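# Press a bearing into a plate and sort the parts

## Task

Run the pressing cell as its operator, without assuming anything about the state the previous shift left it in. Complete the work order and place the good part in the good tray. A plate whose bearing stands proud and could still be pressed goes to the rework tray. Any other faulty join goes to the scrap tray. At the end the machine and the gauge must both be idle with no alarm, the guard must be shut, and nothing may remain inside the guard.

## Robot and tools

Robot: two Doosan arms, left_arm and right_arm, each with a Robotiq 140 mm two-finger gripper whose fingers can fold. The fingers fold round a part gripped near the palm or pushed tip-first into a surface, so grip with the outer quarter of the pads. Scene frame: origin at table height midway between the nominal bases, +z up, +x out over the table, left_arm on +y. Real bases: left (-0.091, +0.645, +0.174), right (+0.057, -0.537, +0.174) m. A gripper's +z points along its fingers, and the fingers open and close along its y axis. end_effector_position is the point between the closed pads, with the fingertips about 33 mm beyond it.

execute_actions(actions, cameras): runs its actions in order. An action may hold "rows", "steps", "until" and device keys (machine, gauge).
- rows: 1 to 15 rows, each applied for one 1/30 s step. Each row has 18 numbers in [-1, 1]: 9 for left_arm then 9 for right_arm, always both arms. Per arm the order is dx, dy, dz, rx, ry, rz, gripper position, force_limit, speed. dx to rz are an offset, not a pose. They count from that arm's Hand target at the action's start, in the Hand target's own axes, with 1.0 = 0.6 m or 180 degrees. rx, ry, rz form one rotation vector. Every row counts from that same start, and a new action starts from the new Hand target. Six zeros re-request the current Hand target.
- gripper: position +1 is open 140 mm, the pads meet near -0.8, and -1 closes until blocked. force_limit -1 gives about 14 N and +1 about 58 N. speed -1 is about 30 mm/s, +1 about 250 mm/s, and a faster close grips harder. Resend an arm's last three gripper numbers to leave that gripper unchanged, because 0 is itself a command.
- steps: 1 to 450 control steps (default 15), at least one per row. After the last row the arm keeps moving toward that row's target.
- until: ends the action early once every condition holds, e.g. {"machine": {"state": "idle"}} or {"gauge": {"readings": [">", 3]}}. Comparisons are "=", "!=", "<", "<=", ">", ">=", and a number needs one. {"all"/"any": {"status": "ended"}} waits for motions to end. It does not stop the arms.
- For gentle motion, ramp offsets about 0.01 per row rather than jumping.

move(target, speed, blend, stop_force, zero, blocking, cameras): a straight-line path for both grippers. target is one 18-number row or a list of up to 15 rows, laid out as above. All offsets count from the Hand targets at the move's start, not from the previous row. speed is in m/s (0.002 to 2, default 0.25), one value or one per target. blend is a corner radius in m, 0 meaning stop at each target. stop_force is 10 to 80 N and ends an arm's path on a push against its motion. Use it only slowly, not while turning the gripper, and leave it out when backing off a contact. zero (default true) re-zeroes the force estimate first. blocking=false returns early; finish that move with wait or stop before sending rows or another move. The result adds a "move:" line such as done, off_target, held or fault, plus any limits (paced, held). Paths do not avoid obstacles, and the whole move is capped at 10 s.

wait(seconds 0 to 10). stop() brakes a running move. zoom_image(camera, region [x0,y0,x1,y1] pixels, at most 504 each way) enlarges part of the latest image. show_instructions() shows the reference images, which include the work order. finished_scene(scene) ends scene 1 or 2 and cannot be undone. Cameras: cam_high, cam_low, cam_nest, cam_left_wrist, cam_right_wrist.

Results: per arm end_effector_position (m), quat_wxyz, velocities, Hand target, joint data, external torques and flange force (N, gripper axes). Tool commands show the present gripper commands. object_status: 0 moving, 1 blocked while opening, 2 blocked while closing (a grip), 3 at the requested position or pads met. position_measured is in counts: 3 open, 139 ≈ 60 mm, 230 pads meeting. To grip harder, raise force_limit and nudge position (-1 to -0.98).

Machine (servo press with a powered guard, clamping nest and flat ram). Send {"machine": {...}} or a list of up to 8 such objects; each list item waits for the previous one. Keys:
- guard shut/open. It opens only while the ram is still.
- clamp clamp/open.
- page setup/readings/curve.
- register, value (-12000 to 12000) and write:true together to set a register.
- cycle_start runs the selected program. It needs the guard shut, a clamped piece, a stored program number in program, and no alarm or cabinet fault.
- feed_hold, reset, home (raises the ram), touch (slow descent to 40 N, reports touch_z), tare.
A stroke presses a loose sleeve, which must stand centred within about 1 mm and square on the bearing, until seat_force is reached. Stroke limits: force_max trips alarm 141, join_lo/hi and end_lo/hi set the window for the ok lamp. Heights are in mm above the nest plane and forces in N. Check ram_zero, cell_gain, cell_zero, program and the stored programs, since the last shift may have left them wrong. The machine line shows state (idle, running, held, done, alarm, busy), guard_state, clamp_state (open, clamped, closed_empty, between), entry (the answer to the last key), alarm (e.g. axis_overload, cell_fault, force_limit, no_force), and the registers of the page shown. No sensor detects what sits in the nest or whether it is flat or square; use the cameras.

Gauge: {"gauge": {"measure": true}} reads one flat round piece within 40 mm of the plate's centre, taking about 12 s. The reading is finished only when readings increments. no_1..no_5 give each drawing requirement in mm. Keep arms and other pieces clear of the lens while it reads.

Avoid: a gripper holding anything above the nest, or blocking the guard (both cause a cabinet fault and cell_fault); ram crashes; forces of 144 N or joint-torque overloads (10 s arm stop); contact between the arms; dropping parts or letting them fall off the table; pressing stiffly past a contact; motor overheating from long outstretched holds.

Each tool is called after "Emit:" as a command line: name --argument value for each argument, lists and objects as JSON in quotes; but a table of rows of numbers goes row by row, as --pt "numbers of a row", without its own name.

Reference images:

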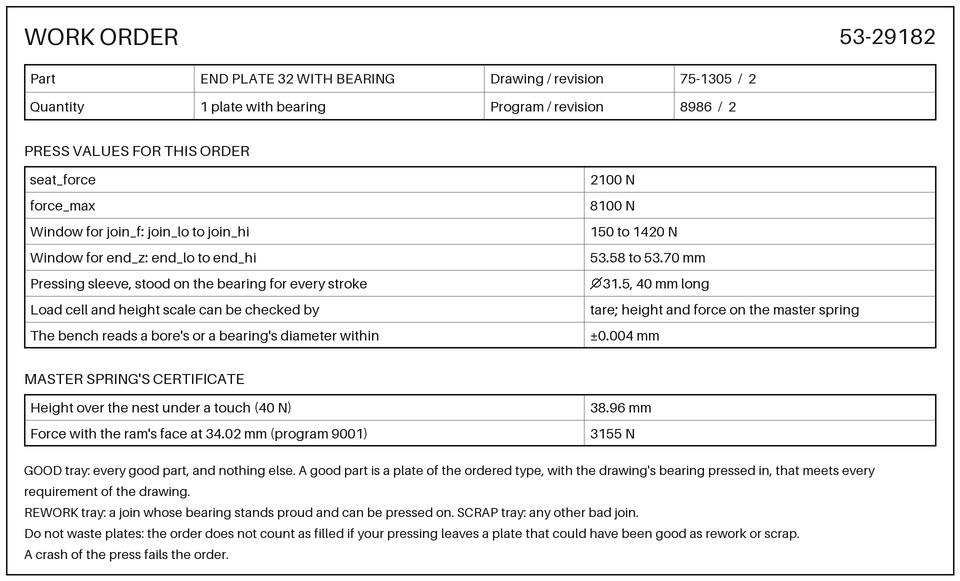

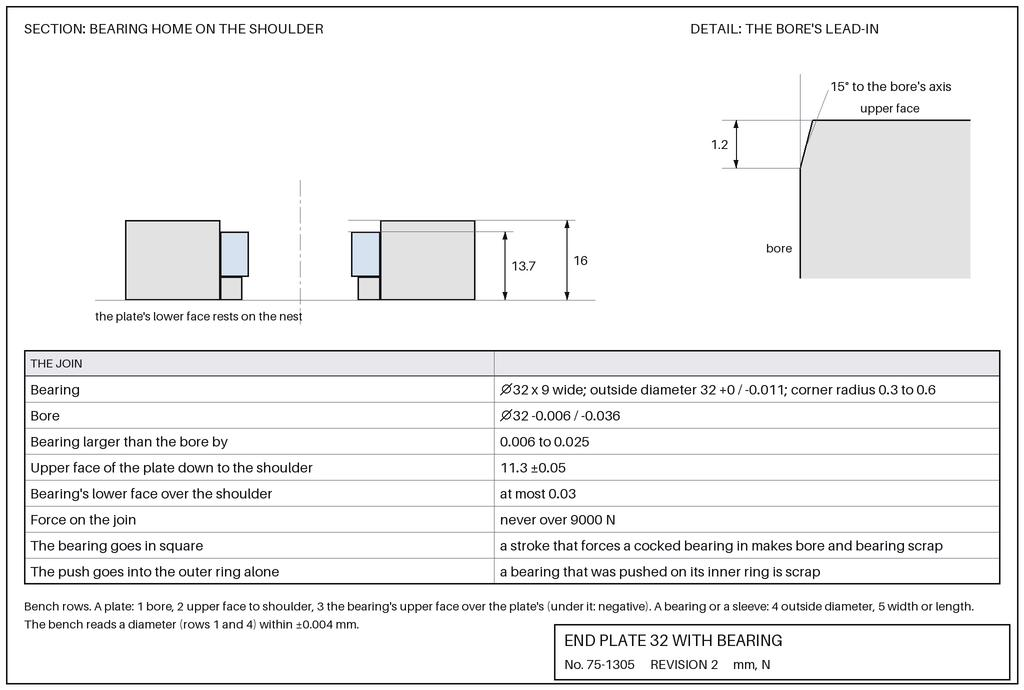

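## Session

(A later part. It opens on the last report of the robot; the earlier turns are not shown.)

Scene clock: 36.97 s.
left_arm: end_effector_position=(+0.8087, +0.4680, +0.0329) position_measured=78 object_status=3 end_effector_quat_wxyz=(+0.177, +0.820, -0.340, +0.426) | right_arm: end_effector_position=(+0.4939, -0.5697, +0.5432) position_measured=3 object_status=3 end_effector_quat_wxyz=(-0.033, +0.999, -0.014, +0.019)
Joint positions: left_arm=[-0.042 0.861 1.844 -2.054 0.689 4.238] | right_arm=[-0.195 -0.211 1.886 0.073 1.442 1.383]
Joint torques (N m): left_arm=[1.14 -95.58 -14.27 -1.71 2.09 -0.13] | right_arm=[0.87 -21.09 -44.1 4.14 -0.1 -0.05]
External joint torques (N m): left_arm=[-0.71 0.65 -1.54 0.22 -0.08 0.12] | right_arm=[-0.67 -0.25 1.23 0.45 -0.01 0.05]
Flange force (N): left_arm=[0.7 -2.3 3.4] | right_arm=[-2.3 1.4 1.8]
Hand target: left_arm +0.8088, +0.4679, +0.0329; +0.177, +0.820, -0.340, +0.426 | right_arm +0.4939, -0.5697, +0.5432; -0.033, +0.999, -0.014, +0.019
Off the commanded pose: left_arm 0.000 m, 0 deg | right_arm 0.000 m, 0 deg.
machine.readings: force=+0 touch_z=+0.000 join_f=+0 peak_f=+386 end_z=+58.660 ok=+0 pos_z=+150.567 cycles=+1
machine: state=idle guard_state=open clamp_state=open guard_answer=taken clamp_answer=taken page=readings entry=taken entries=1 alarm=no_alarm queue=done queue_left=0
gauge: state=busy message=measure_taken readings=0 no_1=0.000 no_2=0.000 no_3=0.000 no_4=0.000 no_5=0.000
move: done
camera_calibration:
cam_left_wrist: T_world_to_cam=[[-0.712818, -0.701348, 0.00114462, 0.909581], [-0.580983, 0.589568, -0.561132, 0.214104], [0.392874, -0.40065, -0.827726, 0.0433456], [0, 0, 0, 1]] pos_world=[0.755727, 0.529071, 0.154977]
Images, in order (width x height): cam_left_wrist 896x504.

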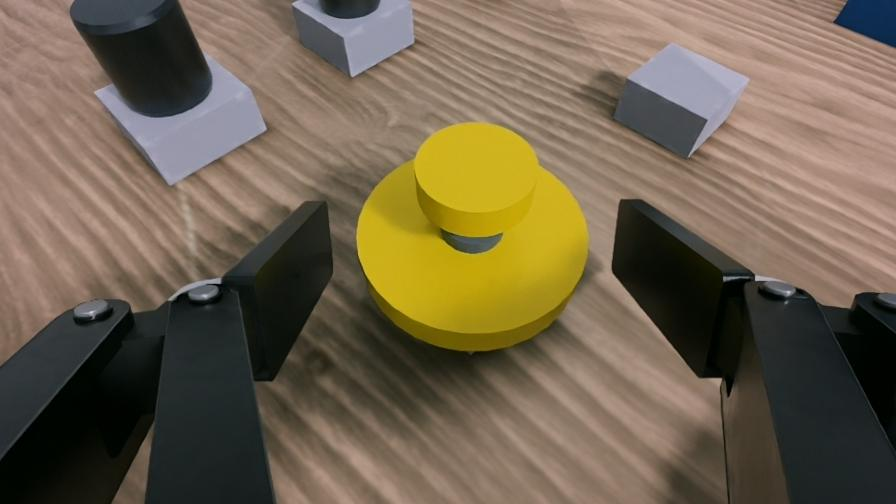

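Emit:
move --target '[-0.0062,0,-0.0089,0,0,0,0.4,0,-1,0,0,0,0,0,0,1,1,1]' --speed 0.05

Emit:
execute_actions --actions '[{"rows":[[0,0,0,0,0,0,-1,0,-1,0,0,0,0,0,0,1,1,1]],"steps":75}]' --cameras '["cam_left_wrist"]'

Scene clock: 39.70 s.
left_arm: end_effector_position=(+0.8042, +0.4725, +0.0329) position_measured=78 object_status=3 end_effector_quat_wxyz=(+0.177, +0.820, -0.340, +0.426) | right_arm: end_effector_position=(+0.4939, -0.5697, +0.5432) position_measured=3 object_status=3 end_effector_quat_wxyz=(-0.033, +0.999, -0.014, +0.019)
Joint positions: left_arm=[-0.035 0.858 1.853 -2.053 0.695 4.244] | right_arm=[-0.195 -0.211 1.886 0.073 1.442 1.383]
Joint torques (N m): left_arm=[-0.44 -94.93 -15.09 -1.87 2.07 -0.07] | right_arm=[0.63 -21.23 -43.99 4.14 -0.1 -0.06]
External joint torques (N m): left_arm=[0.52 0.42 -0.63 0.38 -0.04 0.06] | right_arm=[-0.63 0.66 1.33 0.42 -0.02 0.05]
Flange force (N): left_arm=[0.0 -2.5 0.7] | right_arm=[-0.9 1.5 2.2]
Hand target: left_arm +0.8042, +0.4725, +0.0329; +0.177, +0.820, -0.340, +0.426 | right_arm +0.4939, -0.5697, +0.5432; -0.033, +0.999, -0.014, +0.019
Off the commanded pose: left_arm 0.000 m, 0 deg | right_arm 0.000 m, 0 deg.
machine.readings: force=+0 touch_z=+0.000 join_f=+0 peak_f=+386 end_z=+58.660 ok=+0 pos_z=+150.567 cycles=+1
machine: state=idle guard_state=open clamp_state=open guard_answer=taken clamp_answer=taken page=readings entry=taken entries=1 alarm=no_alarm queue=done queue_left=0
gauge: state=busy message=measure_taken readings=0 no_1=0.000 no_2=0.000 no_3=0.000 no_4=0.000 no_5=0.000
move: done

Scene clock: 42.40 s.
left_arm: end_effector_position=(+0.8042, +0.4725, +0.0329) position_measured=126 object_status=2 end_effector_quat_wxyz=(+0.177, +0.820, -0.340, +0.426) | right_arm: end_effector_position=(+0.4939, -0.5697, +0.5432) position_measured=3 object_status=3 end_effector_quat_wxyz=(-0.033, +0.999, -0.014, +0.019)
Joint positions: left_arm=[-0.035 0.858 1.853 -2.053 0.695 4.244] | right_arm=[-0.195 -0.211 1.886 0.073 1.442 1.383]
Joint torques (N m): left_arm=[-1.81 -90.07 -13.55 -1.44 1.25 -0.21] | right_arm=[0.88 -20.87 -44.07 4.15 -0.09 -0.06]
External joint torques (N m): left_arm=[2 -4.52 -2.12 -0.05 0.8 0.21] | right_arm=[-0.71 -0.37 1.34 0.42 -0.02 0.06]
Flange force (N): left_arm=[3.3 -2.5 -4.7] | right_arm=[-2.7 1.4 2.0]
Hand target: left_arm +0.8042, +0.4725, +0.0329; +0.177, +0.820, -0.340, +0.426 | right_arm +0.4939, -0.5697, +0.5432; -0.033, +0.999, -0.014, +0.019
Off the commanded pose: left_arm 0.000 m, 0 deg | right_arm 0.000 m, 0 deg.
machine.readings: force=+0 touch_z=+0.000 join_f=+0 peak_f=+386 end_z=+58.660 ok=+0 pos_z=+150.567 cycles=+1
machine: state=idle guard_state=open clamp_state=open guard_answer=taken clamp_answer=taken page=readings entry=taken entries=1 alarm=no_alarm queue=done queue_left=0
gauge: state=busy message=measure_taken readings=0 no_1=0.000 no_2=0.000 no_3=0.000 no_4=0.000 no_5=0.000
camera_calibration:
cam_left_wrist: T_world_to_cam=[[-0.712818, -0.701348, 0.00114484, 0.909528], [-0.580983, 0.589568, -0.561132, 0.208663], [0.392874, -0.40065, -0.827726, 0.046913], [0, 0, 0, 1]] pos_world=[0.751127, 0.533671, 0.154877]
Images, in order (width x height): cam_left_wrist 896x504.

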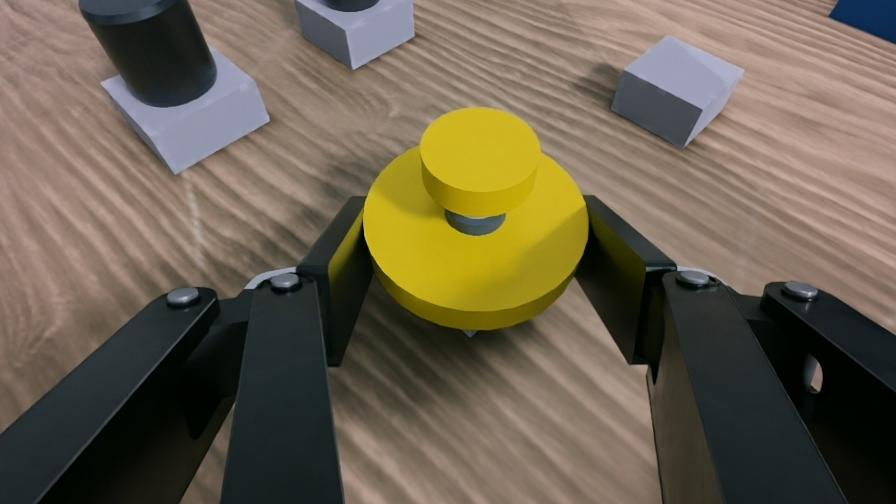

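Emit:
move --pt "0.0819 0 -0.0574 0 0 0 -1 0 -1 0 0 0 0 0 0 1 1 1" --pt "0.3363 0.4321 -0.2957 -0.2048 0 0.1435 -1 0 -1 0 0 0 0 0 0 1 1 1" --speed '[0.1,0.25]' --blend '[0.02,0]'

Scene clock: 45.70 s.
left_arm: end_effector_position=(+0.6001, +0.3100, +0.2999) position_measured=126 object_status=2 end_effector_quat_wxyz=(+0.326, +0.627, -0.627, +0.326) | right_arm: end_effector_position=(+0.4939, -0.5697, +0.5432) position_measured=3 object_status=3 end_effector_quat_wxyz=(-0.033, +0.999, -0.014, +0.019)
Joint positions: left_arm=[-0.155 0.483 1.848 -1.175 1.072 3.755] | right_arm=[-0.195 -0.211 1.886 0.073 1.442 1.383]
Joint torques (N m): left_arm=[0.68 -80.15 -28.34 -1.89 1.86 -0.11] | right_arm=[0.54 -21.03 -44.19 4.15 -0.11 -0.08]
External joint torques (N m): left_arm=[-0.27 3.76 0.39 1.47 -0.55 0.11] | right_arm=[-0.48 0.56 1.54 0.41 -0.01 0.07]
Flange force (N): left_arm=[-3.1 -4.1 2.3] | right_arm=[-1.3 1.0 2.6]
Hand target: left_arm +0.6001, +0.3100, +0.3000; +0.326, +0.627, -0.627, +0.326 | right_arm +0.4939, -0.5697, +0.5432; -0.033, +0.999, -0.014, +0.019
Off the commanded pose: left_arm 0.000 m, 0 deg | right_arm 0.000 m, 0 deg.
machine.readings: force=+0 touch_z=+0.000 join_f=+0 peak_f=+386 end_z=+58.660 ok=+0 pos_z=+150.567 cycles=+1
machine: state=idle guard_state=open clamp_state=open guard_answer=taken clamp_answer=taken page=readings entry=taken entries=1 alarm=no_alarm queue=done queue_left=0
gauge: message=measure_taken readings=1 no_1=0.000 no_2=0.000 no_3=2.662 no_4=0.000 no_5=0.000
move: done

Emit:
move --target '[0.1037,-0.0003,0.54,0,0,0,-1,0,-1,0,0,0,0,0,0,1,1,1]' --speed 0.2

Emit:
move --target '[-0.0614,0,0.043,0,0,0,-1,0,-1,0,0,0,0,0,0,1,1,1]' --speed 0.012 --stop_force 10 --cameras '["cam_nest","cam_left_wrist"]'

Scene clock: 48.77 s.
left_arm: end_effector_position=(+0.6000, +0.0091, +0.1649) position_measured=126 object_status=2 end_effector_quat_wxyz=(+0.326, +0.627, -0.627, +0.326) | right_arm: end_effector_position=(+0.4939, -0.5697, +0.5432) position_measured=3 object_status=3 end_effector_quat_wxyz=(-0.033, +0.999, -0.014, +0.019)
Joint positions: left_arm=[-0.543 0.743 1.697 -1.492 0.789 3.808] | right_arm=[-0.195 -0.211 1.886 0.073 1.442 1.383]
Joint torques (N m): left_arm=[0.77 -100.35 -25.1 -1.87 2.1 -0.02] | right_arm=[0.72 -20.8 -44.21 4.13 -0.09 -0.05]
External joint torques (N m): left_arm=[-0.79 4.5 0.07 0.81 -0.67 0.02] | right_arm=[-0.73 0.41 1.52 0.43 -0.03 0.05]
Flange force (N): left_arm=[-1.9 -4.4 5.3] | right_arm=[-1.6 1.6 2.5]
Hand target: left_arm +0.6000, +0.0090, +0.1648; +0.326, +0.627, -0.627, +0.326 | right_arm +0.4939, -0.5697, +0.5432; -0.033, +0.999, -0.014, +0.019
Off the commanded pose: left_arm 0.000 m, 0 deg | right_arm 0.000 m, 0 deg.
machine.readings: force=+0 touch_z=+0.000 join_f=+0 peak_f=+386 end_z=+58.660 ok=+0 pos_z=+150.567 cycles=+1
machine: state=idle guard_state=open clamp_state=open guard_answer=taken clamp_answer=taken page=readings entry=taken entries=1 alarm=no_alarm queue=done queue_left=0
gauge: message=measure_taken readings=1 no_1=0.000 no_2=0.000 no_3=2.662 no_4=0.000 no_5=0.000
move: done

Scene clock: 52.23 s.
left_arm: end_effector_position=(+0.6000, +0.0090, +0.1309) position_measured=126 object_status=2 end_effector_quat_wxyz=(+0.326, +0.627, -0.627, +0.326) | right_arm: end_effector_position=(+0.4939, -0.5697, +0.5432) position_measured=3 object_status=3 end_effector_quat_wxyz=(-0.033, +0.999, -0.014, +0.019)
Joint positions: left_arm=[-0.543 0.786 1.698 -1.537 0.786 3.871] | right_arm=[-0.195 -0.211 1.886 0.073 1.442 1.383]
Joint torques (N m): left_arm=[0.16 -84.5 -18.52 -0.6 -1.94 -0.54] | right_arm=[0.95 -20.93 -44.13 4.12 -0.04 -0.05]
External joint torques (N m): left_arm=[-0.51 -12.7 -4.87 -0.54 3.49 0.54] | right_arm=[-0.84 -0.07 1.36 0.45 -0.07 0.04]
Flange force (N): left_arm=[10.5 1.9 -10.8] | right_arm=[-2.3 1.8 2.2]
Hand target: left_arm +0.6000, +0.0090, +0.1309; +0.326, +0.627, -0.627, +0.326 (not the last commanded pose) | right_arm +0.4939, -0.5697, +0.5432; -0.033, +0.999, -0.014, +0.019
Off the commanded pose: left_arm 0.011 m, 0 deg | right_arm 0.000 m, 0 deg.
machine.readings: force=+0 touch_z=+0.000 join_f=+0 peak_f=+386 end_z=+58.660 ok=+0 pos_z=+150.567 cycles=+1
machine: state=idle guard_state=open clamp_state=open guard_answer=taken clamp_answer=taken page=readings entry=taken entries=1 alarm=no_alarm queue=done queue_left=0
gauge: message=measure_taken readings=1 no_1=0.000 no_2=0.000 no_3=2.662 no_4=0.000 no_5=0.000
move: contact (left_arm)
camera_calibration:
cam_left_wrist: T_world_to_cam=[[-0.999965, 0.00823121, 0.00162944, 0.604628], [0.00589647, 0.827478, -0.561468, 0.0641617], [-0.00596989, -0.561438, -0.827497, 0.26325], [0, 0, 0, 1]] pos_world=[0.6058, 0.0897295, 0.252878]
Images, in order (width x height): cam_nest 896x504, cam_left_wrist 896x504.

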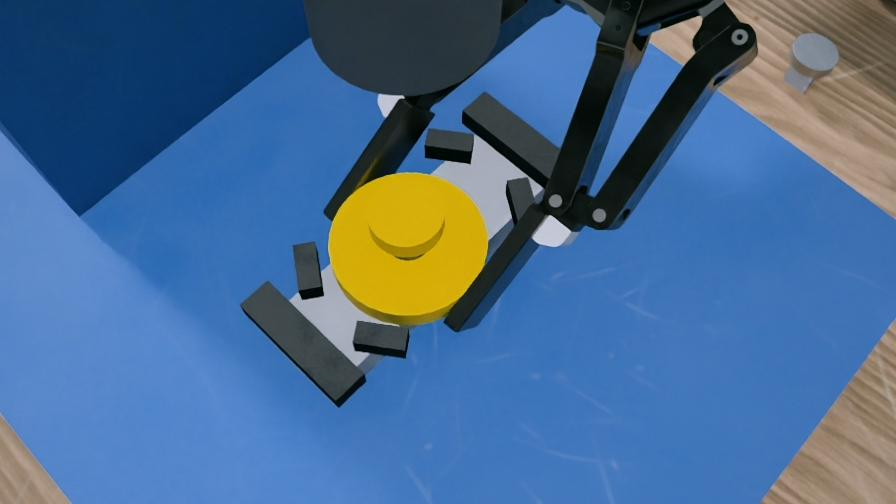

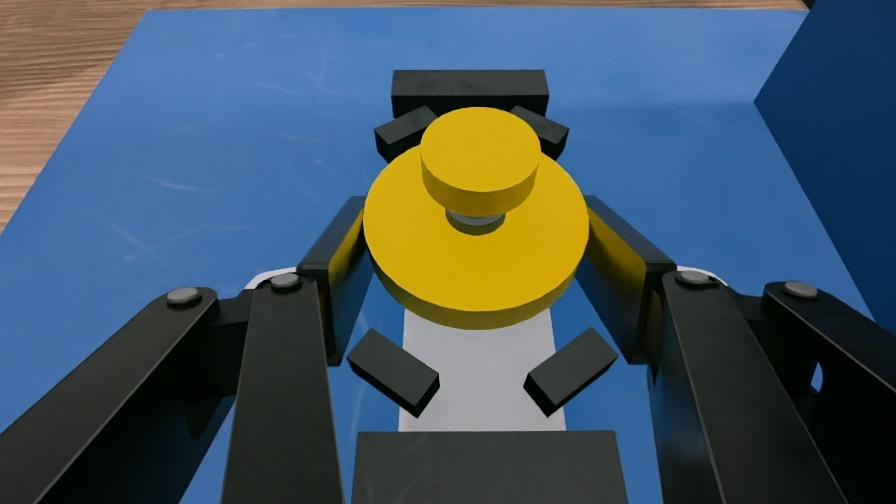

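Emit:
execute_actions --actions '[{"rows":[[0,0,0,0,0,0,0.4,0,-1,0,0,0,0,0,0,1,1,1]],"steps":45},{"machine":{"clamp":"clamp"},"rows":[[0,0,0,0,0,0,0.4,0,-1,0,0,0,0,0,0,1,1,1]],"steps":60}]' --cameras '["cam_nest"]'

Scene clock: 56.37 s.
left_arm: end_effector_position=(+0.6000, +0.0090, +0.1309) position_measured=78 object_status=3 end_effector_quat_wxyz=(+0.326, +0.627, -0.627, +0.326) | right_arm: end_effector_position=(+0.4939, -0.5697, +0.5432) position_measured=3 object_status=3 end_effector_quat_wxyz=(-0.033, +0.999, -0.014, +0.019)
Joint positions: left_arm=[-0.543 0.786 1.698 -1.537 0.786 3.871] | right_arm=[-0.195 -0.211 1.886 0.073 1.442 1.383]
Joint torques (N m): left_arm=[0.97 -97.96 -22.06 -1.49 1.55 -0.12] | right_arm=[0.63 -21.19 -44.21 4.17 -0.11 -0.07]
External joint torques (N m): left_arm=[-0.89 0.8 -1.22 0.38 -0.02 0.12] | right_arm=[-0.5 0.2 1.43 0.41 0 0.07]
External joint torques at the end of the 1st action: left_arm=[-0.68 1.08 -1.14 0.35 -0.02 0.1] | right_arm=[-0.31 -0.22 1.22 0.46 0 0.01]
Flange force (N): left_arm=[0.8 -3.0 2.5] | right_arm=[-1.8 1.0 2.3]
Flange force at the end of the 1st action (N): left_arm=[0.4 -3.2 2.5] | right_arm=[-2.1 0.6 1.9]
Hand target: left_arm +0.6000, +0.0090, +0.1309; +0.326, +0.627, -0.627, +0.326 | right_arm +0.4939, -0.5697, +0.5432; -0.033, +0.999, -0.014, +0.019
Off the commanded pose: left_arm 0.000 m, 0 deg | right_arm 0.000 m, 0 deg.
machine.readings: force=+0 touch_z=+0.000 join_f=+0 peak_f=+386 end_z=+58.660 ok=+0 pos_z=+150.567 cycles=+1
machine: state=idle guard_state=open clamp_state=clamped guard_answer=taken clamp_answer=taken page=readings entry=taken entries=1 alarm=no_alarm queue=done queue_left=0
gauge: message=measure_taken readings=1 no_1=0.000 no_2=0.000 no_3=2.662 no_4=0.000 no_5=0.000
Images, in order (width x height): cam_nest 896x504.

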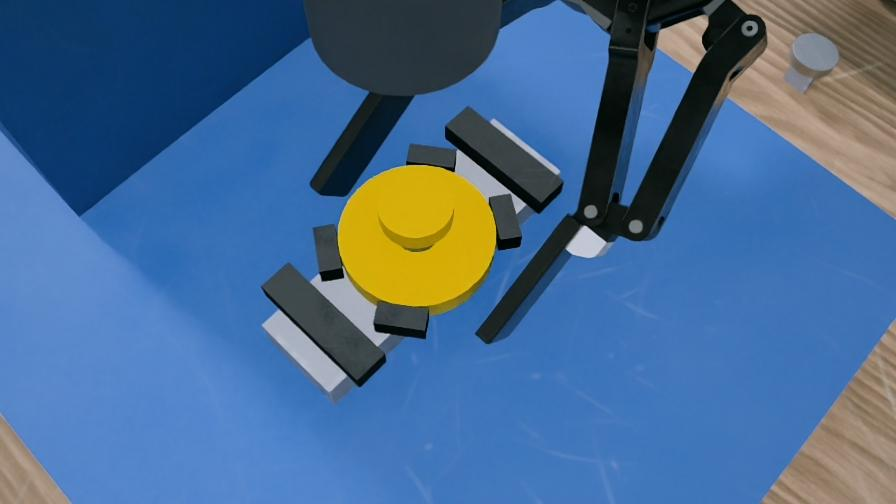

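Emit:
move --pt "0 0 -0.1667 0 0 0 0.4 0 -1 0 0 0 0 0 0 1 1 1" --pt "-0.0573 0 -0.5725 0 0 0 0.4 0 -1 0 0 0 0 0 0 1 1 1" --speed '[0.15,0.3]' --blend '[0.03,0]'

Emit:
execute_actions --actions '[{"machine":[{"guard":"shut"},{"touch":true}],"steps":450,"until":{"machine":{"queue":"done","state":["!=","busy"]}}}]'

Scene clock: 59.57 s.
left_arm: end_effector_position=(+0.6002, +0.3098, +0.2999) position_measured=78 object_status=3 end_effector_quat_wxyz=(+0.326, +0.627, -0.627, +0.326) | right_arm: end_effector_position=(+0.4939, -0.5697, +0.5432) position_measured=3 object_status=3 end_effector_quat_wxyz=(-0.033, +0.999, -0.014, +0.019)
Joint positions: left_arm=[-0.155 0.483 1.847 -1.176 1.073 3.755] | right_arm=[-0.195 -0.211 1.886 0.073 1.442 1.383]
Joint torques (N m): left_arm=[0.95 -77.26 -26.32 -0.76 1.28 -0.17] | right_arm=[0.76 -20.98 -44.27 4.12 -0.08 -0.03]
External joint torques (N m): left_arm=[-1.25 0.79 -1.68 0.3 0.04 0.17] | right_arm=[-0.67 0.18 1.61 0.45 -0.03 0.02]
Flange force (N): left_arm=[1.0 -4.2 1.6] | right_arm=[-2.1 1.5 2.6]
Hand target: left_arm +0.6002, +0.3099, +0.3000; +0.326, +0.627, -0.627, +0.326 | right_arm +0.4939, -0.5697, +0.5432; -0.033, +0.999, -0.014, +0.019
Off the commanded pose: left_arm 0.000 m, 0 deg | right_arm 0.000 m, 0 deg.
machine.readings: force=+0 touch_z=+0.000 join_f=+0 peak_f=+386 end_z=+58.660 ok=+0 pos_z=+150.567 cycles=+1
machine: state=idle guard_state=open clamp_state=clamped guard_answer=taken clamp_answer=taken page=readings entry=taken entries=1 alarm=no_alarm queue=done queue_left=0
gauge: message=measure_taken readings=1 no_1=0.000 no_2=0.000 no_3=2.662 no_4=0.000 no_5=0.000
move: done

Scene clock: 72.27 s.
left_arm: end_effector_position=(+0.6002, +0.3099, +0.3000) position_measured=78 object_status=3 end_effector_quat_wxyz=(+0.326, +0.627, -0.627, +0.326) | right_arm: end_effector_position=(+0.4939, -0.5697, +0.5432) position_measured=3 object_status=3 end_effector_quat_wxyz=(-0.033, +0.999, -0.014, +0.019)
Joint positions: left_arm=[-0.155 0.483 1.847 -1.175 1.073 3.754] | right_arm=[-0.195 -0.211 1.886 0.073 1.442 1.383]
Joint torques (N m): left_arm=[0.93 -77.3 -26.6 -0.83 1.36 -0.14] | right_arm=[0.82 -20.82 -44.18 4.1 -0.07 -0.03]
External joint torques (N m): left_arm=[-1.23 0.79 -1.44 0.37 -0.03 0.14] | right_arm=[-0.69 -0.46 1.31 0.48 -0.04 0.03]
Flange force (N): left_arm=[0.9 -3.8 1.6] | right_arm=[-2.8 1.4 2.0]
Hand target: left_arm +0.6002, +0.3099, +0.3000; +0.326, +0.627, -0.627, +0.326 | right_arm +0.4939, -0.5697, +0.5432; -0.033, +0.999, -0.014, +0.019
Tool commands: left_gripper/position=+0.4 left_gripper/force_limit=+0.0 left_gripper/speed=-1.0 right_gripper/position=+1.0 right_gripper/force_limit=+1.0 right_gripper/speed=+1.0
Off the commanded pose: left_arm 0.000 m, 0 deg | right_arm 0.000 m, 0 deg.
machine.readings: force=+0 touch_z=+38.923 join_f=+0 peak_f=+386 end_z=+58.660 ok=+0 pos_z=+150.567 cycles=+1
machine: state=idle guard_state=shut clamp_state=clamped guard_answer=taken clamp_answer=taken page=readings entry=taken entries=2 alarm=no_alarm queue=done queue_left=0
gauge: message=measure_taken readings=1 no_1=0.000 no_2=0.000 no_3=2.662 no_4=0.000 no_5=0.000

Emit:
execute_actions --actions '[{"machine":[{"register":"program","value":9001,"write":true},{"cycle_start":true}],"steps":450,"until":{"machine":{"queue":"done","state":["!=","running"]}}}]'

Emit:
execute_actions --actions '[{"machine":{"page":"curve"},"steps":3}]'

Emit:
execute_actions --actions '[{"machine":{"page":"setup"},"steps":3}]'

Scene clock: 77.43 s.
left_arm: end_effector_position=(+0.6002, +0.3099, +0.3000) position_measured=78 object_status=3 end_effector_quat_wxyz=(+0.326, +0.627, -0.627, +0.326) | right_arm: end_effector_position=(+0.4939, -0.5697, +0.5432) position_measured=3 object_status=3 end_effector_quat_wxyz=(-0.033, +0.999, -0.014, +0.019)
Joint positions: left_arm=[-0.155 0.483 1.847 -1.175 1.073 3.754] | right_arm=[-0.195 -0.211 1.886 0.073 1.442 1.383]
Joint torques (N m): left_arm=[1.28 -77.22 -26.65 -0.83 1.32 -0.12] | right_arm=[0.82 -21.13 -44.06 4.19 -0.09 -0.03]
External joint torques (N m): left_arm=[-1.41 0.7 -1.37 0.39 0 0.11] | right_arm=[-0.74 -0.04 1.26 0.39 -0.02 0.03]
Flange force (N): left_arm=[1.1 -3.5 1.6] | right_arm=[-2.1 1.6 2.0]
Hand target: left_arm +0.6002, +0.3099, +0.3000; +0.326, +0.627, -0.627, +0.326 | right_arm +0.4939, -0.5697, +0.5432; -0.033, +0.999, -0.014, +0.019
Tool commands: left_gripper/position=+0.4 left_gripper/force_limit=+0.0 left_gripper/speed=-1.0 right_gripper/position=+1.0 right_gripper/force_limit=+1.0 right_gripper/speed=+1.0
Off the commanded pose: left_arm 0.000 m, 0 deg | right_arm 0.000 m, 0 deg.
machine.readings: force=+0 touch_z=+38.923 join_f=+2968 peak_f=+3156 end_z=+34.018 ok=+0 pos_z=+150.567 cycles=+2
machine: state=done guard_state=shut clamp_state=clamped guard_answer=taken clamp_answer=taken page=readings entry=taken entries=4 alarm=no_alarm queue=done queue_left=0
gauge: message=measure_taken readings=1 no_1=0.000 no_2=0.000 no_3=2.662 no_4=0.000 no_5=0.000

Scene clock: 77.73 s.
left_arm: end_effector_position=(+0.6002, +0.3099, +0.3000) position_measured=78 object_status=3 end_effector_quat_wxyz=(+0.326, +0.627, -0.627, +0.326) | right_arm: end_effector_position=(+0.4939, -0.5697, +0.5432) position_measured=3 object_status=3 end_effector_quat_wxyz=(-0.033, +0.999, -0.014, +0.019)
Joint positions: left_arm=[-0.155 0.483 1.847 -1.175 1.073 3.754] | right_arm=[-0.195 -0.211 1.886 0.073 1.442 1.383]
Joint torques (N m): left_arm=[1.07 -77.09 -26.74 -0.78 1.34 -0.08] | right_arm=[0.55 -20.77 -44.17 4.13 -0.06 -0.07]
External joint torques (N m): left_arm=[-0.89 0.71 -1.23 0.36 -0.03 0.08] | right_arm=[-0.42 -0.3 1.41 0.44 -0.06 0.07]
Flange force (N): left_arm=[0.7 -3.3 1.1] | right_arm=[-2.5 0.8 2.2]
Hand target: left_arm +0.6002, +0.3099, +0.3000; +0.326, +0.627, -0.627, +0.326 | right_arm +0.4939, -0.5697, +0.5432; -0.033, +0.999, -0.014, +0.019
Tool commands: left_gripper/position=+0.4 left_gripper/force_limit=+0.0 left_gripper/speed=-1.0 right_gripper/position=+1.0 right_gripper/force_limit=+1.0 right_gripper/speed=+1.0
Off the commanded pose: left_arm 0.000 m, 0 deg | right_arm 0.000 m, 0 deg.
machine.curve: curve1_z=+40.020 curve1_f=-4 curve2_z=+39.163 curve2_f=-10 curve3_z=+38.306 curve3_f=+456 curve4_z=+37.449 curve4_f=+983 curve5_z=+36.591 curve5_f=+1524 curve6_z=+35.734 curve6_f=+2073 curve7_z=+34.877 curve7_f=+2616 curve8_z=+34.020 curve8_f=+3154
machine: state=done guard_state=shut clamp_state=clamped guard_answer=taken clamp_answer=taken page=curve entry=taken entries=4 alarm=no_alarm queue=done queue_left=0
gauge: message=measure_taken readings=1 no_1=0.000 no_2=0.000 no_3=2.662 no_4=0.000 no_5=0.000

Scene clock: 78.03 s.
left_arm: end_effector_position=(+0.6002, +0.3099, +0.3000) position_measured=78 object_status=3 end_effector_quat_wxyz=(+0.326, +0.627, -0.627, +0.326) | right_arm: end_effector_position=(+0.4939, -0.5697, +0.5432) position_measured=3 object_status=3 end_effector_quat_wxyz=(-0.033, +0.999, -0.014, +0.019)
Joint positions: left_arm=[-0.155 0.483 1.847 -1.175 1.073 3.754] | right_arm=[-0.195 -0.211 1.886 0.073 1.442 1.383]
Joint torques (N m): left_arm=[1.06 -77.53 -26.67 -0.81 1.37 -0.11] | right_arm=[0.72 -21.21 -44.08 4.13 -0.06 -0.05]
External joint torques (N m): left_arm=[-0.98 0.97 -1.28 0.38 -0.05 0.11] | right_arm=[-0.61 0.41 1.34 0.44 -0.05 0.05]
Flange force (N): left_arm=[0.5 -3.7 1.4] | right_arm=[-1.3 1.4 2.3]
Hand target: left_arm +0.6002, +0.3099, +0.3000; +0.326, +0.627, -0.627, +0.326 | right_arm +0.4939, -0.5697, +0.5432; -0.033, +0.999, -0.014, +0.019
Tool commands: left_gripper/position=+0.4 left_gripper/force_limit=+0.0 left_gripper/speed=-1.0 right_gripper/position=+1.0 right_gripper/force_limit=+1.0 right_gripper/speed=+1.0
Off the commanded pose: left_arm 0.000 m, 0 deg | right_arm 0.000 m, 0 deg.
machine.setup: program=+9001 ram_zero=+169.433 seat_force=+2100 force_max=+8100 join_lo=+150 join_hi=+1420 end_lo=+53.580 end_hi=+53.700 cell_gain=+0.993 cell_zero=+99 program_revision=+1 program_top=+34.020 stored1_number=+1713 stored1_revision=+3 stored2_number=+7088 stored2_revision=+6 stored3_number=+8986 stored3_revision=+2 stored4_number=+3758 stored4_revision=+5 stored5_number=+9001 stored5_revision=+1
machine: state=done guard_state=shut clamp_state=clamped guard_answer=taken clamp_answer=taken page=setup entry=taken entries=4 alarm=no_alarm queue=done queue_left=0
gauge: message=measure_taken readings=1 no_1=0.000 no_2=0.000 no_3=2.662 no_4=0.000 no_5=0.000

Emit:
execute_actions --actions '[{"machine":[{"register":"program","value":8986,"write":true},{"page":"readings"},{"tare":true},{"touch":true}],"steps":450,"until":{"machine":{"queue":"done","state":["!=","busy"]}}}]'

Emit:
execute_actions --actions '[{"machine":[{"touch":true}],"steps":450,"until":{"machine":{"queue":"done","state":["!=","busy"]}}}]'

Emit:
execute_actions --actions '[{"machine":{"page":"setup"},"steps":3},{"machine":{"guard":"open","page":"readings"},"steps":3}]'

Scene clock: 89.87 s.
left_arm: end_effector_position=(+0.6002, +0.3099, +0.3000) position_measured=78 object_status=3 end_effector_quat_wxyz=(+0.326, +0.627, -0.627, +0.326) | right_arm: end_effector_position=(+0.4939, -0.5697, +0.5432) position_measured=3 object_status=3 end_effector_quat_wxyz=(-0.033, +0.999, -0.014, +0.019)
Joint positions: left_arm=[-0.155 0.483 1.847 -1.175 1.073 3.754] | right_arm=[-0.195 -0.211 1.886 0.073 1.442 1.383]
Joint torques (N m): left_arm=[1.16 -77.45 -26.63 -0.79 1.33 -0.11] | right_arm=[0.56 -20.91 -44.07 4.15 -0.07 -0.06]
External joint torques (N m): left_arm=[-1.1 0.81 -1.42 0.37 -0.01 0.11] | right_arm=[-0.52 0.08 1.29 0.43 -0.05 0.05]
Flange force (N): left_arm=[0.8 -3.8 1.4] | right_arm=[-1.8 1.1 2.1]
Hand target: left_arm +0.6002, +0.3099, +0.3000; +0.326, +0.627, -0.627, +0.326 | right_arm +0.4939, -0.5697, +0.5432; -0.033, +0.999, -0.014, +0.019
Tool commands: left_gripper/position=+0.4 left_gripper/force_limit=+0.0 left_gripper/speed=-1.0 right_gripper/position=+1.0 right_gripper/force_limit=+1.0 right_gripper/speed=+1.0
Off the commanded pose: left_arm 0.000 m, 0 deg | right_arm 0.000 m, 0 deg.
machine.readings: force=+0 touch_z=+38.967 join_f=+2968 peak_f=+3156 end_z=+34.018 ok=+0 pos_z=+150.567 cycles=+2
machine: state=done guard_state=shut clamp_state=clamped guard_answer=taken clamp_answer=taken page=readings entry=taken entries=7 alarm=no_alarm queue=done queue_left=0
gauge: message=measure_taken readings=1 no_1=0.000 no_2=0.000 no_3=2.662 no_4=0.000 no_5=0.000

Scene clock: 100.40 s.
left_arm: end_effector_position=(+0.6002, +0.3099, +0.3000) position_measured=78 object_status=3 end_effector_quat_wxyz=(+0.326, +0.627, -0.627, +0.326) | right_arm: end_effector_position=(+0.4939, -0.5697, +0.5432) position_measured=3 object_status=3 end_effector_quat_wxyz=(-0.033, +0.999, -0.014, +0.019)
Joint positions: left_arm=[-0.155 0.483 1.847 -1.175 1.073 3.754] | right_arm=[-0.195 -0.211 1.886 0.073 1.442 1.383]
Joint torques (N m): left_arm=[0.81 -77.72 -26.74 -0.79 1.34 -0.11] | right_arm=[0.69 -20.92 -44.06 4.15 -0.09 -0.03]
External joint torques (N m): left_arm=[-0.58 1.34 -1.22 0.37 -0.03 0.11] | right_arm=[-0.53 -0.08 1.32 0.42 -0.02 0.03]
Flange force (N): left_arm=[-0.2 -4.1 1.2] | right_arm=[-2.1 1.1 2.1]
Hand target: left_arm +0.6002, +0.3099, +0.3000; +0.326, +0.627, -0.627, +0.326 | right_arm +0.4939, -0.5697, +0.5432; -0.033, +0.999, -0.014, +0.019
Tool commands: left_gripper/position=+0.4 left_gripper/force_limit=+0.0 left_gripper/speed=-1.0 right_gripper/position=+1.0 right_gripper/force_limit=+1.0 right_gripper/speed=+1.0
Off the commanded pose: left_arm 0.000 m, 0 deg | right_arm 0.000 m, 0 deg.
machine.readings: force=+0 touch_z=+38.950 join_f=+2968 peak_f=+3156 end_z=+34.018 ok=+0 pos_z=+150.567 cycles=+2
machine: state=done guard_state=shut clamp_state=clamped guard_answer=taken clamp_answer=taken page=readings entry=taken entries=8 alarm=no_alarm queue=done queue_left=0
gauge: message=measure_taken readings=1 no_1=0.000 no_2=0.000 no_3=2.662 no_4=0.000 no_5=0.000

Scene clock: 100.80 s.
left_arm: end_effector_position=(+0.6002, +0.3099, +0.3000) position_measured=78 object_status=3 end_effector_quat_wxyz=(+0.326, +0.627, -0.627, +0.326) | right_arm: end_effector_position=(+0.4939, -0.5697, +0.5432) position_measured=3 object_status=3 end_effector_quat_wxyz=(-0.033, +0.999, -0.014, +0.019)
Joint positions: left_arm=[-0.155 0.483 1.847 -1.175 1.073 3.754] | right_arm=[-0.195 -0.211 1.886 0.073 1.442 1.383]
Joint torques (N m): left_arm=[1.25 -77.51 -26.74 -0.81 1.36 -0.09] | right_arm=[0.68 -20.84 -44.08 4.13 -0.05 -0.04]
External joint torques (N m): left_arm=[-1.09 1.01 -1.3 0.38 -0.04 0.09] | right_arm=[-0.64 0.42 1.52 0.42 -0.06 0.03]
External joint torques at the end of the 1st action: left_arm=[-0.81 0.95 -1.18 0.36 -0.01 0.09] | right_arm=[-0.66 0.51 1.27 0.39 -0.05 0.05]
Flange force (N): left_arm=[0.6 -3.8 1.6] | right_arm=[-1.6 1.5 2.6]
Flange force at the end of the 1st action (N): left_arm=[0.4 -3.5 1.2] | right_arm=[-1.1 1.5 2.2]
Hand target: left_arm +0.6002, +0.3099, +0.3000; +0.326, +0.627, -0.627, +0.326 | right_arm +0.4939, -0.5697, +0.5432; -0.033, +0.999, -0.014, +0.019
Tool commands: left_gripper/position=+0.4 left_gripper/force_limit=+0.0 left_gripper/speed=-1.0 right_gripper/position=+1.0 right_gripper/force_limit=+1.0 right_gripper/speed=+1.0
Off the commanded pose: left_arm 0.000 m, 0 deg | right_arm 0.000 m, 0 deg.
machine.readings: force=+0 touch_z=+38.950 join_f=+2968 peak_f=+3156 end_z=+34.018 ok=+0 pos_z=+150.567 cycles=+2
machine: state=done guard_state=between clamp_state=clamped guard_answer=taken clamp_answer=taken page=readings entry=taken entries=8 alarm=no_alarm queue=running queue_left=0
gauge: message=measure_taken readings=1 no_1=0.000 no_2=0.000 no_3=2.662 no_4=0.000 no_5=0.000

Emit:
execute_actions --actions '[{"machine":{"clamp":"open"},"steps":75,"until":{"machine":{"guard_state":"open","clamp_state":"open"}}}]'

Emit:
move --pt "0.0522 0 0.399 0 0 0 0.4 0 -1 0 0 0 0 0 0 1 1 1" --pt "0.0522 0 0.5657 0 0 0 0.4 0 -1 0 0 0 0 0 0 1 1 1" --speed '[0.25,0.08]' --blend '[0.02,0]'

Emit:
execute_actions --actions '[{"rows":[[0,0,0,0,0,0,-1,0,-1,0,0,0,0,0,0,1,1,1]],"steps":75}]' --cameras '["cam_left_wrist"]'

Scene clock: 102.93 s.
left_arm: end_effector_position=(+0.6002, +0.3099, +0.3000) position_measured=78 object_status=3 end_effector_quat_wxyz=(+0.326, +0.627, -0.627, +0.326) | right_arm: end_effector_position=(+0.4939, -0.5697, +0.5432) position_measured=3 object_status=3 end_effector_quat_wxyz=(-0.033, +0.999, -0.014, +0.019)
Joint positions: left_arm=[-0.155 0.483 1.847 -1.175 1.073 3.754] | right_arm=[-0.195 -0.211 1.886 0.073 1.442 1.383]
Joint torques (N m): left_arm=[1.04 -77.63 -26.74 -0.79 1.32 -0.1] | right_arm=[0.58 -21.32 -44.05 4.11 -0.05 -0.02]
External joint torques (N m): left_arm=[-0.55 1.21 -1.23 0.38 -0.01 0.1] | right_arm=[-0.5 0.57 1.32 0.46 -0.07 0.02]
Flange force (N): left_arm=[-0.1 -4.0 1.1] | right_arm=[-1.0 1.2 2.3]
Hand target: left_arm +0.6002, +0.3099, +0.3000; +0.326, +0.627, -0.627, +0.326 | right_arm +0.4939, -0.5697, +0.5432; -0.033, +0.999, -0.014, +0.019
Tool commands: left_gripper/position=+0.4 left_gripper/force_limit=+0.0 left_gripper/speed=-1.0 right_gripper/position=+1.0 right_gripper/force_limit=+1.0 right_gripper/speed=+1.0
Off the commanded pose: left_arm 0.000 m, 0 deg | right_arm 0.000 m, 0 deg.
machine.readings: force=+0 touch_z=+38.950 join_f=+2968 peak_f=+3156 end_z=+34.018 ok=+0 pos_z=+150.567 cycles=+2
machine: state=idle guard_state=open clamp_state=open guard_answer=taken clamp_answer=taken page=readings entry=taken entries=8 alarm=no_alarm queue=running queue_left=0
gauge: message=measure_taken readings=1 no_1=0.000 no_2=0.000 no_3=2.662 no_4=0.000 no_5=0.000

Scene clock: 105.57 s.
left_arm: end_effector_position=(+0.6000, +0.0142, +0.1308) position_measured=78 object_status=3 end_effector_quat_wxyz=(+0.326, +0.627, -0.627, +0.326) | right_arm: end_effector_position=(+0.4939, -0.5697, +0.5432) position_measured=3 object_status=3 end_effector_quat_wxyz=(-0.033, +0.999, -0.014, +0.019)
Joint positions: left_arm=[-0.538 0.784 1.704 -1.535 0.79 3.875] | right_arm=[-0.195 -0.211 1.886 0.073 1.442 1.383]
Joint torques (N m): left_arm=[1.25 -99.29 -22.63 -1.78 1.44 -0.14] | right_arm=[0.86 -21.08 -44.12 4.13 -0.08 -0.07]
External joint torques (N m): left_arm=[-1.21 2.29 -0.58 0.67 0.1 0.14] | right_arm=[-0.57 -0.58 1.27 0.45 -0.02 0.07]
Flange force (N): left_arm=[-0.4 -3.3 3.5] | right_arm=[-2.9 1.1 1.9]
Hand target: left_arm +0.6000, +0.0141, +0.1307; +0.326, +0.627, -0.627, +0.326 | right_arm +0.4939, -0.5697, +0.5432; -0.033, +0.999, -0.014, +0.019
Off the commanded pose: left_arm 0.000 m, 0 deg | right_arm 0.000 m, 0 deg.
machine.readings: force=+0 touch_z=+38.950 join_f=+2968 peak_f=+3156 end_z=+34.018 ok=+0 pos_z=+150.567 cycles=+2
machine: state=idle guard_state=open clamp_state=open guard_answer=taken clamp_answer=taken page=readings entry=taken entries=8 alarm=no_alarm queue=done queue_left=0
gauge: message=measure_taken readings=1 no_1=0.000 no_2=0.000 no_3=2.662 no_4=0.000 no_5=0.000
move: done

Scene clock: 108.27 s.
left_arm: end_effector_position=(+0.6000, +0.0141, +0.1308) position_measured=126 object_status=2 end_effector_quat_wxyz=(+0.326, +0.627, -0.627, +0.326) | right_arm: end_effector_position=(+0.4939, -0.5697, +0.5432) position_measured=3 object_status=3 end_effector_quat_wxyz=(-0.033, +0.999, -0.014, +0.019)
Joint positions: left_arm=[-0.538 0.784 1.704 -1.535 0.79 3.876] | right_arm=[-0.195 -0.211 1.886 0.073 1.442 1.383]
Joint torques (N m): left_arm=[-3.25 -91.63 -21.74 -1.42 0.59 -0.15] | right_arm=[0.75 -20.81 -44.17 4.16 -0.1 -0.06]
External joint torques (N m): left_arm=[2.9 -5.14 -1.45 0.29 0.96 0.15] | right_arm=[-0.71 0.4 1.5 0.41 -0.02 0.05]
Flange force (N): left_arm=[2.7 -0.9 -7.9] | right_arm=[-1.6 1.6 2.4]
Hand target: left_arm +0.6000, +0.0141, +0.1307; +0.326, +0.627, -0.627, +0.326 | right_arm +0.4939, -0.5697, +0.5432; -0.033, +0.999, -0.014, +0.019
Off the commanded pose: left_arm 0.000 m, 0 deg | right_arm 0.000 m, 0 deg.
machine.readings: force=+0 touch_z=+38.950 join_f=+2968 peak_f=+3156 end_z=+34.018 ok=+0 pos_z=+150.567 cycles=+2
machine: state=idle guard_state=open clamp_state=open guard_answer=taken clamp_answer=taken page=readings entry=taken entries=8 alarm=no_alarm queue=done queue_left=0
gauge: message=measure_taken readings=1 no_1=0.000 no_2=0.000 no_3=2.662 no_4=0.000 no_5=0.000
camera_calibration:
cam_left_wrist: T_world_to_cam=[[-0.999965, 0.00823084, 0.00163067, 0.604587], [0.0058963, 0.827556, -0.561353, 0.0597933], [-0.00596988, -0.561323, -0.827575, 0.265957], [0, 0, 0, 1]] pos_world=[0.6058, 0.0948292, 0.252678]
Images, in order (width x height): cam_left_wrist 896x504.

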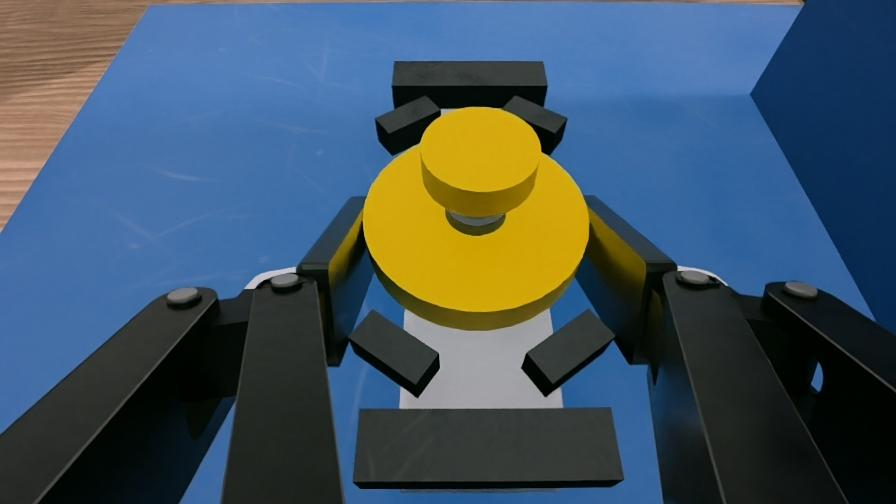

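Emit:
move --pt "0.0546 0 -0.0383 0 0 0 -1 0 -1 0 0 0 0 0 0 1 1 1" --pt "-0.0522 0 -0.5658 0 0 0 -1 0 -1 0 0 0 0 0 0 1 1 1" --speed '[0.1,0.25]' --blend '[0.01,0]'

Scene clock: 110.90 s.
left_arm: end_effector_position=(+0.6002, +0.3099, +0.3000) position_measured=126 object_status=2 end_effector_quat_wxyz=(+0.326, +0.627, -0.627, +0.326) | right_arm: end_effector_position=(+0.4939, -0.5697, +0.5432) position_measured=3 object_status=3 end_effector_quat_wxyz=(-0.033, +0.999, -0.014, +0.019)
Joint positions: left_arm=[-0.155 0.483 1.847 -1.175 1.073 3.754] | right_arm=[-0.195 -0.211 1.886 0.073 1.442 1.383]
Joint torques (N m): left_arm=[2.99 -80.26 -28.46 -1.78 1.97 -0.09] | right_arm=[0.75 -20.92 -44.16 4.15 -0.05 -0.04]
External joint torques (N m): left_arm=[-3.01 3.84 0.48 1.33 -0.64 0.09] | right_arm=[-0.68 0.15 1.38 0.42 -0.07 0.04]
Flange force (N): left_arm=[-1.0 -3.4 5.8] | right_arm=[-1.9 1.5 2.3]
Hand target: left_arm +0.6002, +0.3100, +0.3001; +0.326, +0.627, -0.627, +0.326 | right_arm +0.4939, -0.5697, +0.5432; -0.033, +0.999, -0.014, +0.019
Off the commanded pose: left_arm 0.000 m, 0 deg | right_arm 0.000 m, 0 deg.
machine.readings: force=+0 touch_z=+38.950 join_f=+2968 peak_f=+3156 end_z=+34.018 ok=+0 pos_z=+150.567 cycles=+2
machine: state=idle guard_state=open clamp_state=open guard_answer=taken clamp_answer=taken page=readings entry=taken entries=8 alarm=no_alarm queue=done queue_left=0
gauge: message=measure_taken readings=1 no_1=0.000 no_2=0.000 no_3=2.662 no_4=0.000 no_5=0.000
move: done

Emit:
move --target '[-0.438,-0.34,-0.0238,0.2048,0,-0.1435,-1,0,-1,0,0,0,0,0,0,1,1,1]' --speed 0.25

Emit:
move --target '[-0.0655,0,0.0459,0,0,0,-1,0,-1,0,0,0,0,0,0,1,1,1]' --speed 0.1

Emit:
move --target '[-0.0225,0,0.0158,0,0,0,-1,0,-1,0,0,0,0,0,0,1,1,1]' --speed 0.01 --stop_force 10 --cameras '["cam_left_wrist"]'

Scene clock: 113.67 s.
left_arm: end_effector_position=(+0.8042, +0.4725, +0.0931) position_measured=126 object_status=2 end_effector_quat_wxyz=(+0.177, +0.820, -0.340, +0.426) | right_arm: end_effector_position=(+0.4939, -0.5697, +0.5432) position_measured=3 object_status=3 end_effector_quat_wxyz=(-0.033, +0.999, -0.014, +0.019)
Joint positions: left_arm=[-0.035 0.768 1.866 -1.967 0.662 4.133] | right_arm=[-0.195 -0.211 1.886 0.073 1.442 1.383]
Joint torques (N m): left_arm=[1.15 -96.14 -19.46 -2.25 2.94 -0.22] | right_arm=[0.76 -20.85 -44.26 4.12 -0.12 -0.06]
External joint torques (N m): left_arm=[-0.78 5.09 0.91 0.68 -1.03 0.22] | right_arm=[-0.75 0.28 1.59 0.44 0 0.06]
Flange force (N): left_arm=[-3.4 -1.9 5.9] | right_arm=[-2.0 1.6 2.5]
Hand target: left_arm +0.8042, +0.4725, +0.0930; +0.177, +0.820, -0.340, +0.426 | right_arm +0.4939, -0.5697, +0.5432; -0.033, +0.999, -0.014, +0.019
Off the commanded pose: left_arm 0.000 m, 0 deg | right_arm 0.000 m, 0 deg.
machine.readings: force=+0 touch_z=+38.950 join_f=+2968 peak_f=+3156 end_z=+34.018 ok=+0 pos_z=+150.567 cycles=+2
machine: state=idle guard_state=open clamp_state=open guard_answer=taken clamp_answer=taken page=readings entry=taken entries=8 alarm=no_alarm queue=done queue_left=0
gauge: message=measure_taken readings=1 no_1=0.000 no_2=0.000 no_3=2.662 no_4=0.000 no_5=0.000
move: done

Scene clock: 114.60 s.
left_arm: end_effector_position=(+0.8042, +0.4725, +0.0451) position_measured=126 object_status=2 end_effector_quat_wxyz=(+0.177, +0.820, -0.340, +0.426) | right_arm: end_effector_position=(+0.4939, -0.5697, +0.5432) position_measured=3 object_status=3 end_effector_quat_wxyz=(-0.033, +0.999, -0.014, +0.019)
Joint positions: left_arm=[-0.035 0.84 1.857 -2.037 0.688 4.224] | right_arm=[-0.195 -0.211 1.886 0.073 1.442 1.383]
Joint torques (N m): left_arm=[1.16 -98.57 -17.12 -2.26 3.15 -0.16] | right_arm=[0.64 -20.9 -44.14 4.14 -0.07 -0.05]
External joint torques (N m): left_arm=[-0.52 4.46 0.91 0.75 -1.14 0.16] | right_arm=[-0.54 -0.19 1.33 0.44 -0.04 0.05]
Flange force (N): left_arm=[-3.0 -1.9 4.7] | right_arm=[-2.3 1.1 2.1]
Hand target: left_arm +0.8042, +0.4725, +0.0450; +0.177, +0.820, -0.340, +0.426 | right_arm +0.4939, -0.5697, +0.5432; -0.033, +0.999, -0.014, +0.019
Off the commanded pose: left_arm 0.000 m, 0 deg | right_arm 0.000 m, 0 deg.
machine.readings: force=+0 touch_z=+38.950 join_f=+2968 peak_f=+3156 end_z=+34.018 ok=+0 pos_z=+150.567 cycles=+2
machine: state=idle guard_state=open clamp_state=open guard_answer=taken clamp_answer=taken page=readings entry=taken entries=8 alarm=no_alarm queue=done queue_left=0
gauge: message=measure_taken readings=1 no_1=0.000 no_2=0.000 no_3=2.662 no_4=0.000 no_5=0.000
move: done

Scene clock: 117.10 s.
left_arm: end_effector_position=(+0.8044, +0.4725, +0.0324) position_measured=126 object_status=2 end_effector_quat_wxyz=(+0.177, +0.820, -0.340, +0.426) | right_arm: end_effector_position=(+0.4939, -0.5697, +0.5432) position_measured=3 object_status=3 end_effector_quat_wxyz=(-0.033, +0.999, -0.014, +0.019)
Joint positions: left_arm=[-0.035 0.859 1.853 -2.055 0.696 4.246] | right_arm=[-0.195 -0.211 1.886 0.073 1.442 1.383]
Joint torques (N m): left_arm=[1.27 -83.23 -11.72 -1.47 -1.67 0.01] | right_arm=[0.8 -21 -44.2 4.15 -0.07 -0.06]
External joint torques (N m): left_arm=[-0.76 -11.14 -3.84 0 3.7 -0.01] | right_arm=[-0.72 0.21 1.59 0.4 -0.03 0.05]
Flange force (N): left_arm=[10.1 0.9 -9.5] | right_arm=[-2.1 1.6 2.6]
Hand target: left_arm +0.8043, +0.4724, +0.0324; +0.177, +0.820, -0.340, +0.426 (not the last commanded pose) | right_arm +0.4939, -0.5697, +0.5432; -0.033, +0.999, -0.014, +0.019
Off the commanded pose: left_arm 0.004 m, 0 deg | right_arm 0.000 m, 0 deg.
machine.readings: force=+0 touch_z=+38.950 join_f=+2968 peak_f=+3156 end_z=+34.018 ok=+0 pos_z=+150.567 cycles=+2
machine: state=idle guard_state=open clamp_state=open guard_answer=taken clamp_answer=taken page=readings entry=taken entries=8 alarm=no_alarm queue=done queue_left=0
gauge: message=measure_taken readings=1 no_1=0.000 no_2=0.000 no_3=2.662 no_4=0.000 no_5=0.000
move: contact (left_arm)
camera_calibration:
cam_left_wrist: T_world_to_cam=[[-0.712777, -0.701389, 0.00117964, 0.909587], [-0.58078, 0.589265, -0.561658, 0.208591], [0.393246, -0.401022, -0.827368, 0.0461617], [0, 0, 0, 1]] pos_world=[0.751326, 0.533572, 0.154276]
Images, in order (width x height): cam_left_wrist 896x504.

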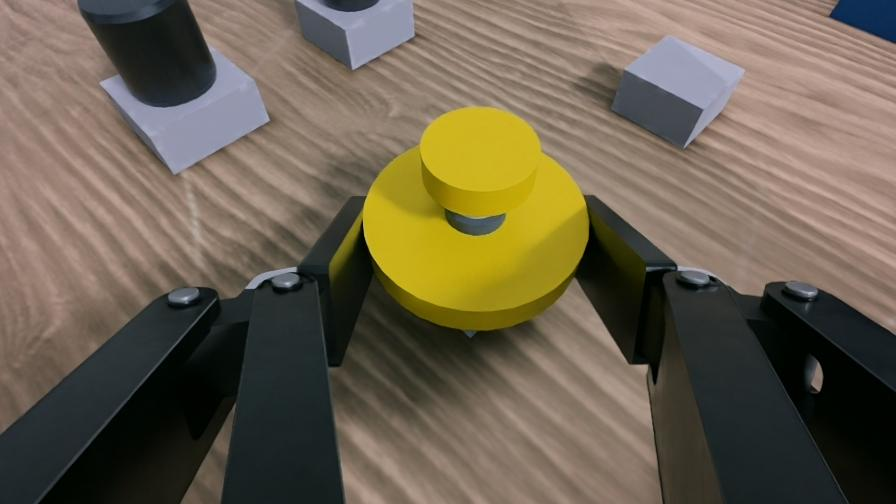

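Emit:
execute_actions --actions '[{"rows":[[0,0,0,0,0,0,0.4,0,-1,0,0,0,0,0,0,1,1,1]],"steps":45}]'

Emit:
move --target '[0,0,-0.3,0,0,0,0.4,0,-1,0,0,0,0,0,0,1,1,1]' --speed 0.25 --cameras '["cam_left_wrist"]'

Scene clock: 119.33 s.
left_arm: end_effector_position=(+0.8043, +0.4724, +0.0323) position_measured=78 object_status=3 end_effector_quat_wxyz=(+0.177, +0.820, -0.340, +0.426) | right_arm: end_effector_position=(+0.4939, -0.5697, +0.5432) position_measured=3 object_status=3 end_effector_quat_wxyz=(-0.033, +0.999, -0.014, +0.019)
Joint positions: left_arm=[-0.035 0.859 1.853 -2.054 0.696 4.246] | right_arm=[-0.195 -0.211 1.886 0.073 1.442 1.383]
Joint torques (N m): left_arm=[1.04 -95.47 -14.53 -1.88 2.05 -0.12] | right_arm=[0.84 -21.07 -44.18 4.14 -0.1 -0.06]
External joint torques (N m): left_arm=[-0.47 1.05 -0.96 0.42 -0.04 0.12] | right_arm=[-0.66 -0.4 1.3 0.44 0 0.06]
Flange force (N): left_arm=[0.0 -2.3 2.7] | right_arm=[-2.7 1.3 1.9]
Hand target: left_arm +0.8043, +0.4724, +0.0324; +0.177, +0.820, -0.340, +0.426 | right_arm +0.4939, -0.5697, +0.5432; -0.033, +0.999, -0.014, +0.019
Off the commanded pose: left_arm 0.000 m, 0 deg | right_arm 0.000 m, 0 deg.
machine.readings: force=+0 touch_z=+38.950 join_f=+2968 peak_f=+3156 end_z=+34.018 ok=+0 pos_z=+150.567 cycles=+2
machine: state=idle guard_state=open clamp_state=open guard_answer=taken clamp_answer=taken page=readings entry=taken entries=8 alarm=no_alarm queue=done queue_left=0
gauge: message=measure_taken readings=1 no_1=0.000 no_2=0.000 no_3=2.662 no_4=0.000 no_5=0.000

Scene clock: 120.60 s.
left_arm: end_effector_position=(+0.7002, +0.5766, +0.1356) position_measured=78 object_status=3 end_effector_quat_wxyz=(+0.177, +0.820, -0.340, +0.426) | right_arm: end_effector_position=(+0.4939, -0.5697, +0.5432) position_measured=3 object_status=3 end_effector_quat_wxyz=(-0.033, +0.999, -0.014, +0.019)
Joint positions: left_arm=[0.134 0.628 2.058 -1.844 0.753 4.168] | right_arm=[-0.195 -0.211 1.886 0.073 1.442 1.383]
Joint torques (N m): left_arm=[2.12 -77.42 -15.14 -1.62 2.01 -0.28] | right_arm=[0.57 -21.03 -44.15 4.15 -0.12 -0.03]
External joint torques (N m): left_arm=[-1.98 0.27 -0.87 0.31 -0.07 0.28] | right_arm=[-0.43 -0.53 1.25 0.44 0.02 0.03]
Flange force (N): left_arm=[1.5 0.1 3.0] | right_arm=[-2.8 0.8 1.8]
Hand target: left_arm +0.7001, +0.5767, +0.1357; +0.177, +0.820, -0.340, +0.426 | right_arm +0.4939, -0.5697, +0.5432; -0.033, +0.999, -0.014, +0.019
Off the commanded pose: left_arm 0.000 m, 0 deg | right_arm 0.000 m, 0 deg.
machine.readings: force=+0 touch_z=+38.950 join_f=+2968 peak_f=+3156 end_z=+34.018 ok=+0 pos_z=+150.567 cycles=+2
machine: state=idle guard_state=open clamp_state=open guard_answer=taken clamp_answer=taken page=readings entry=taken entries=8 alarm=no_alarm queue=done queue_left=0
gauge: message=measure_taken readings=1 no_1=0.000 no_2=0.000 no_3=2.662 no_4=0.000 no_5=0.000
move: done
camera_calibration:
cam_left_wrist: T_world_to_cam=[[-0.712818, -0.701348, 0.00113986, 0.908289], [-0.580731, 0.589315, -0.561658, 0.144627], [0.393246, -0.401022, -0.827369, 0.214391], [0, 0, 0, 1]] pos_world=[0.647126, 0.637772, 0.257576]
Images, in order (width x height): cam_left_wrist 896x504.

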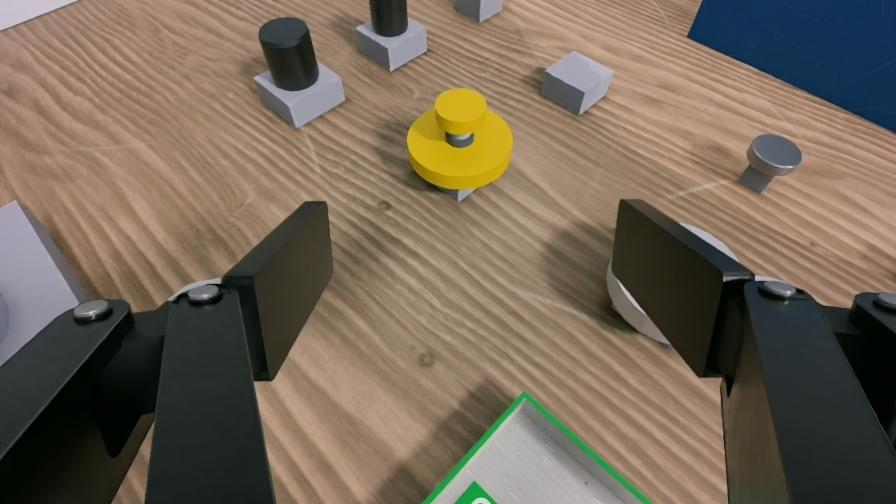

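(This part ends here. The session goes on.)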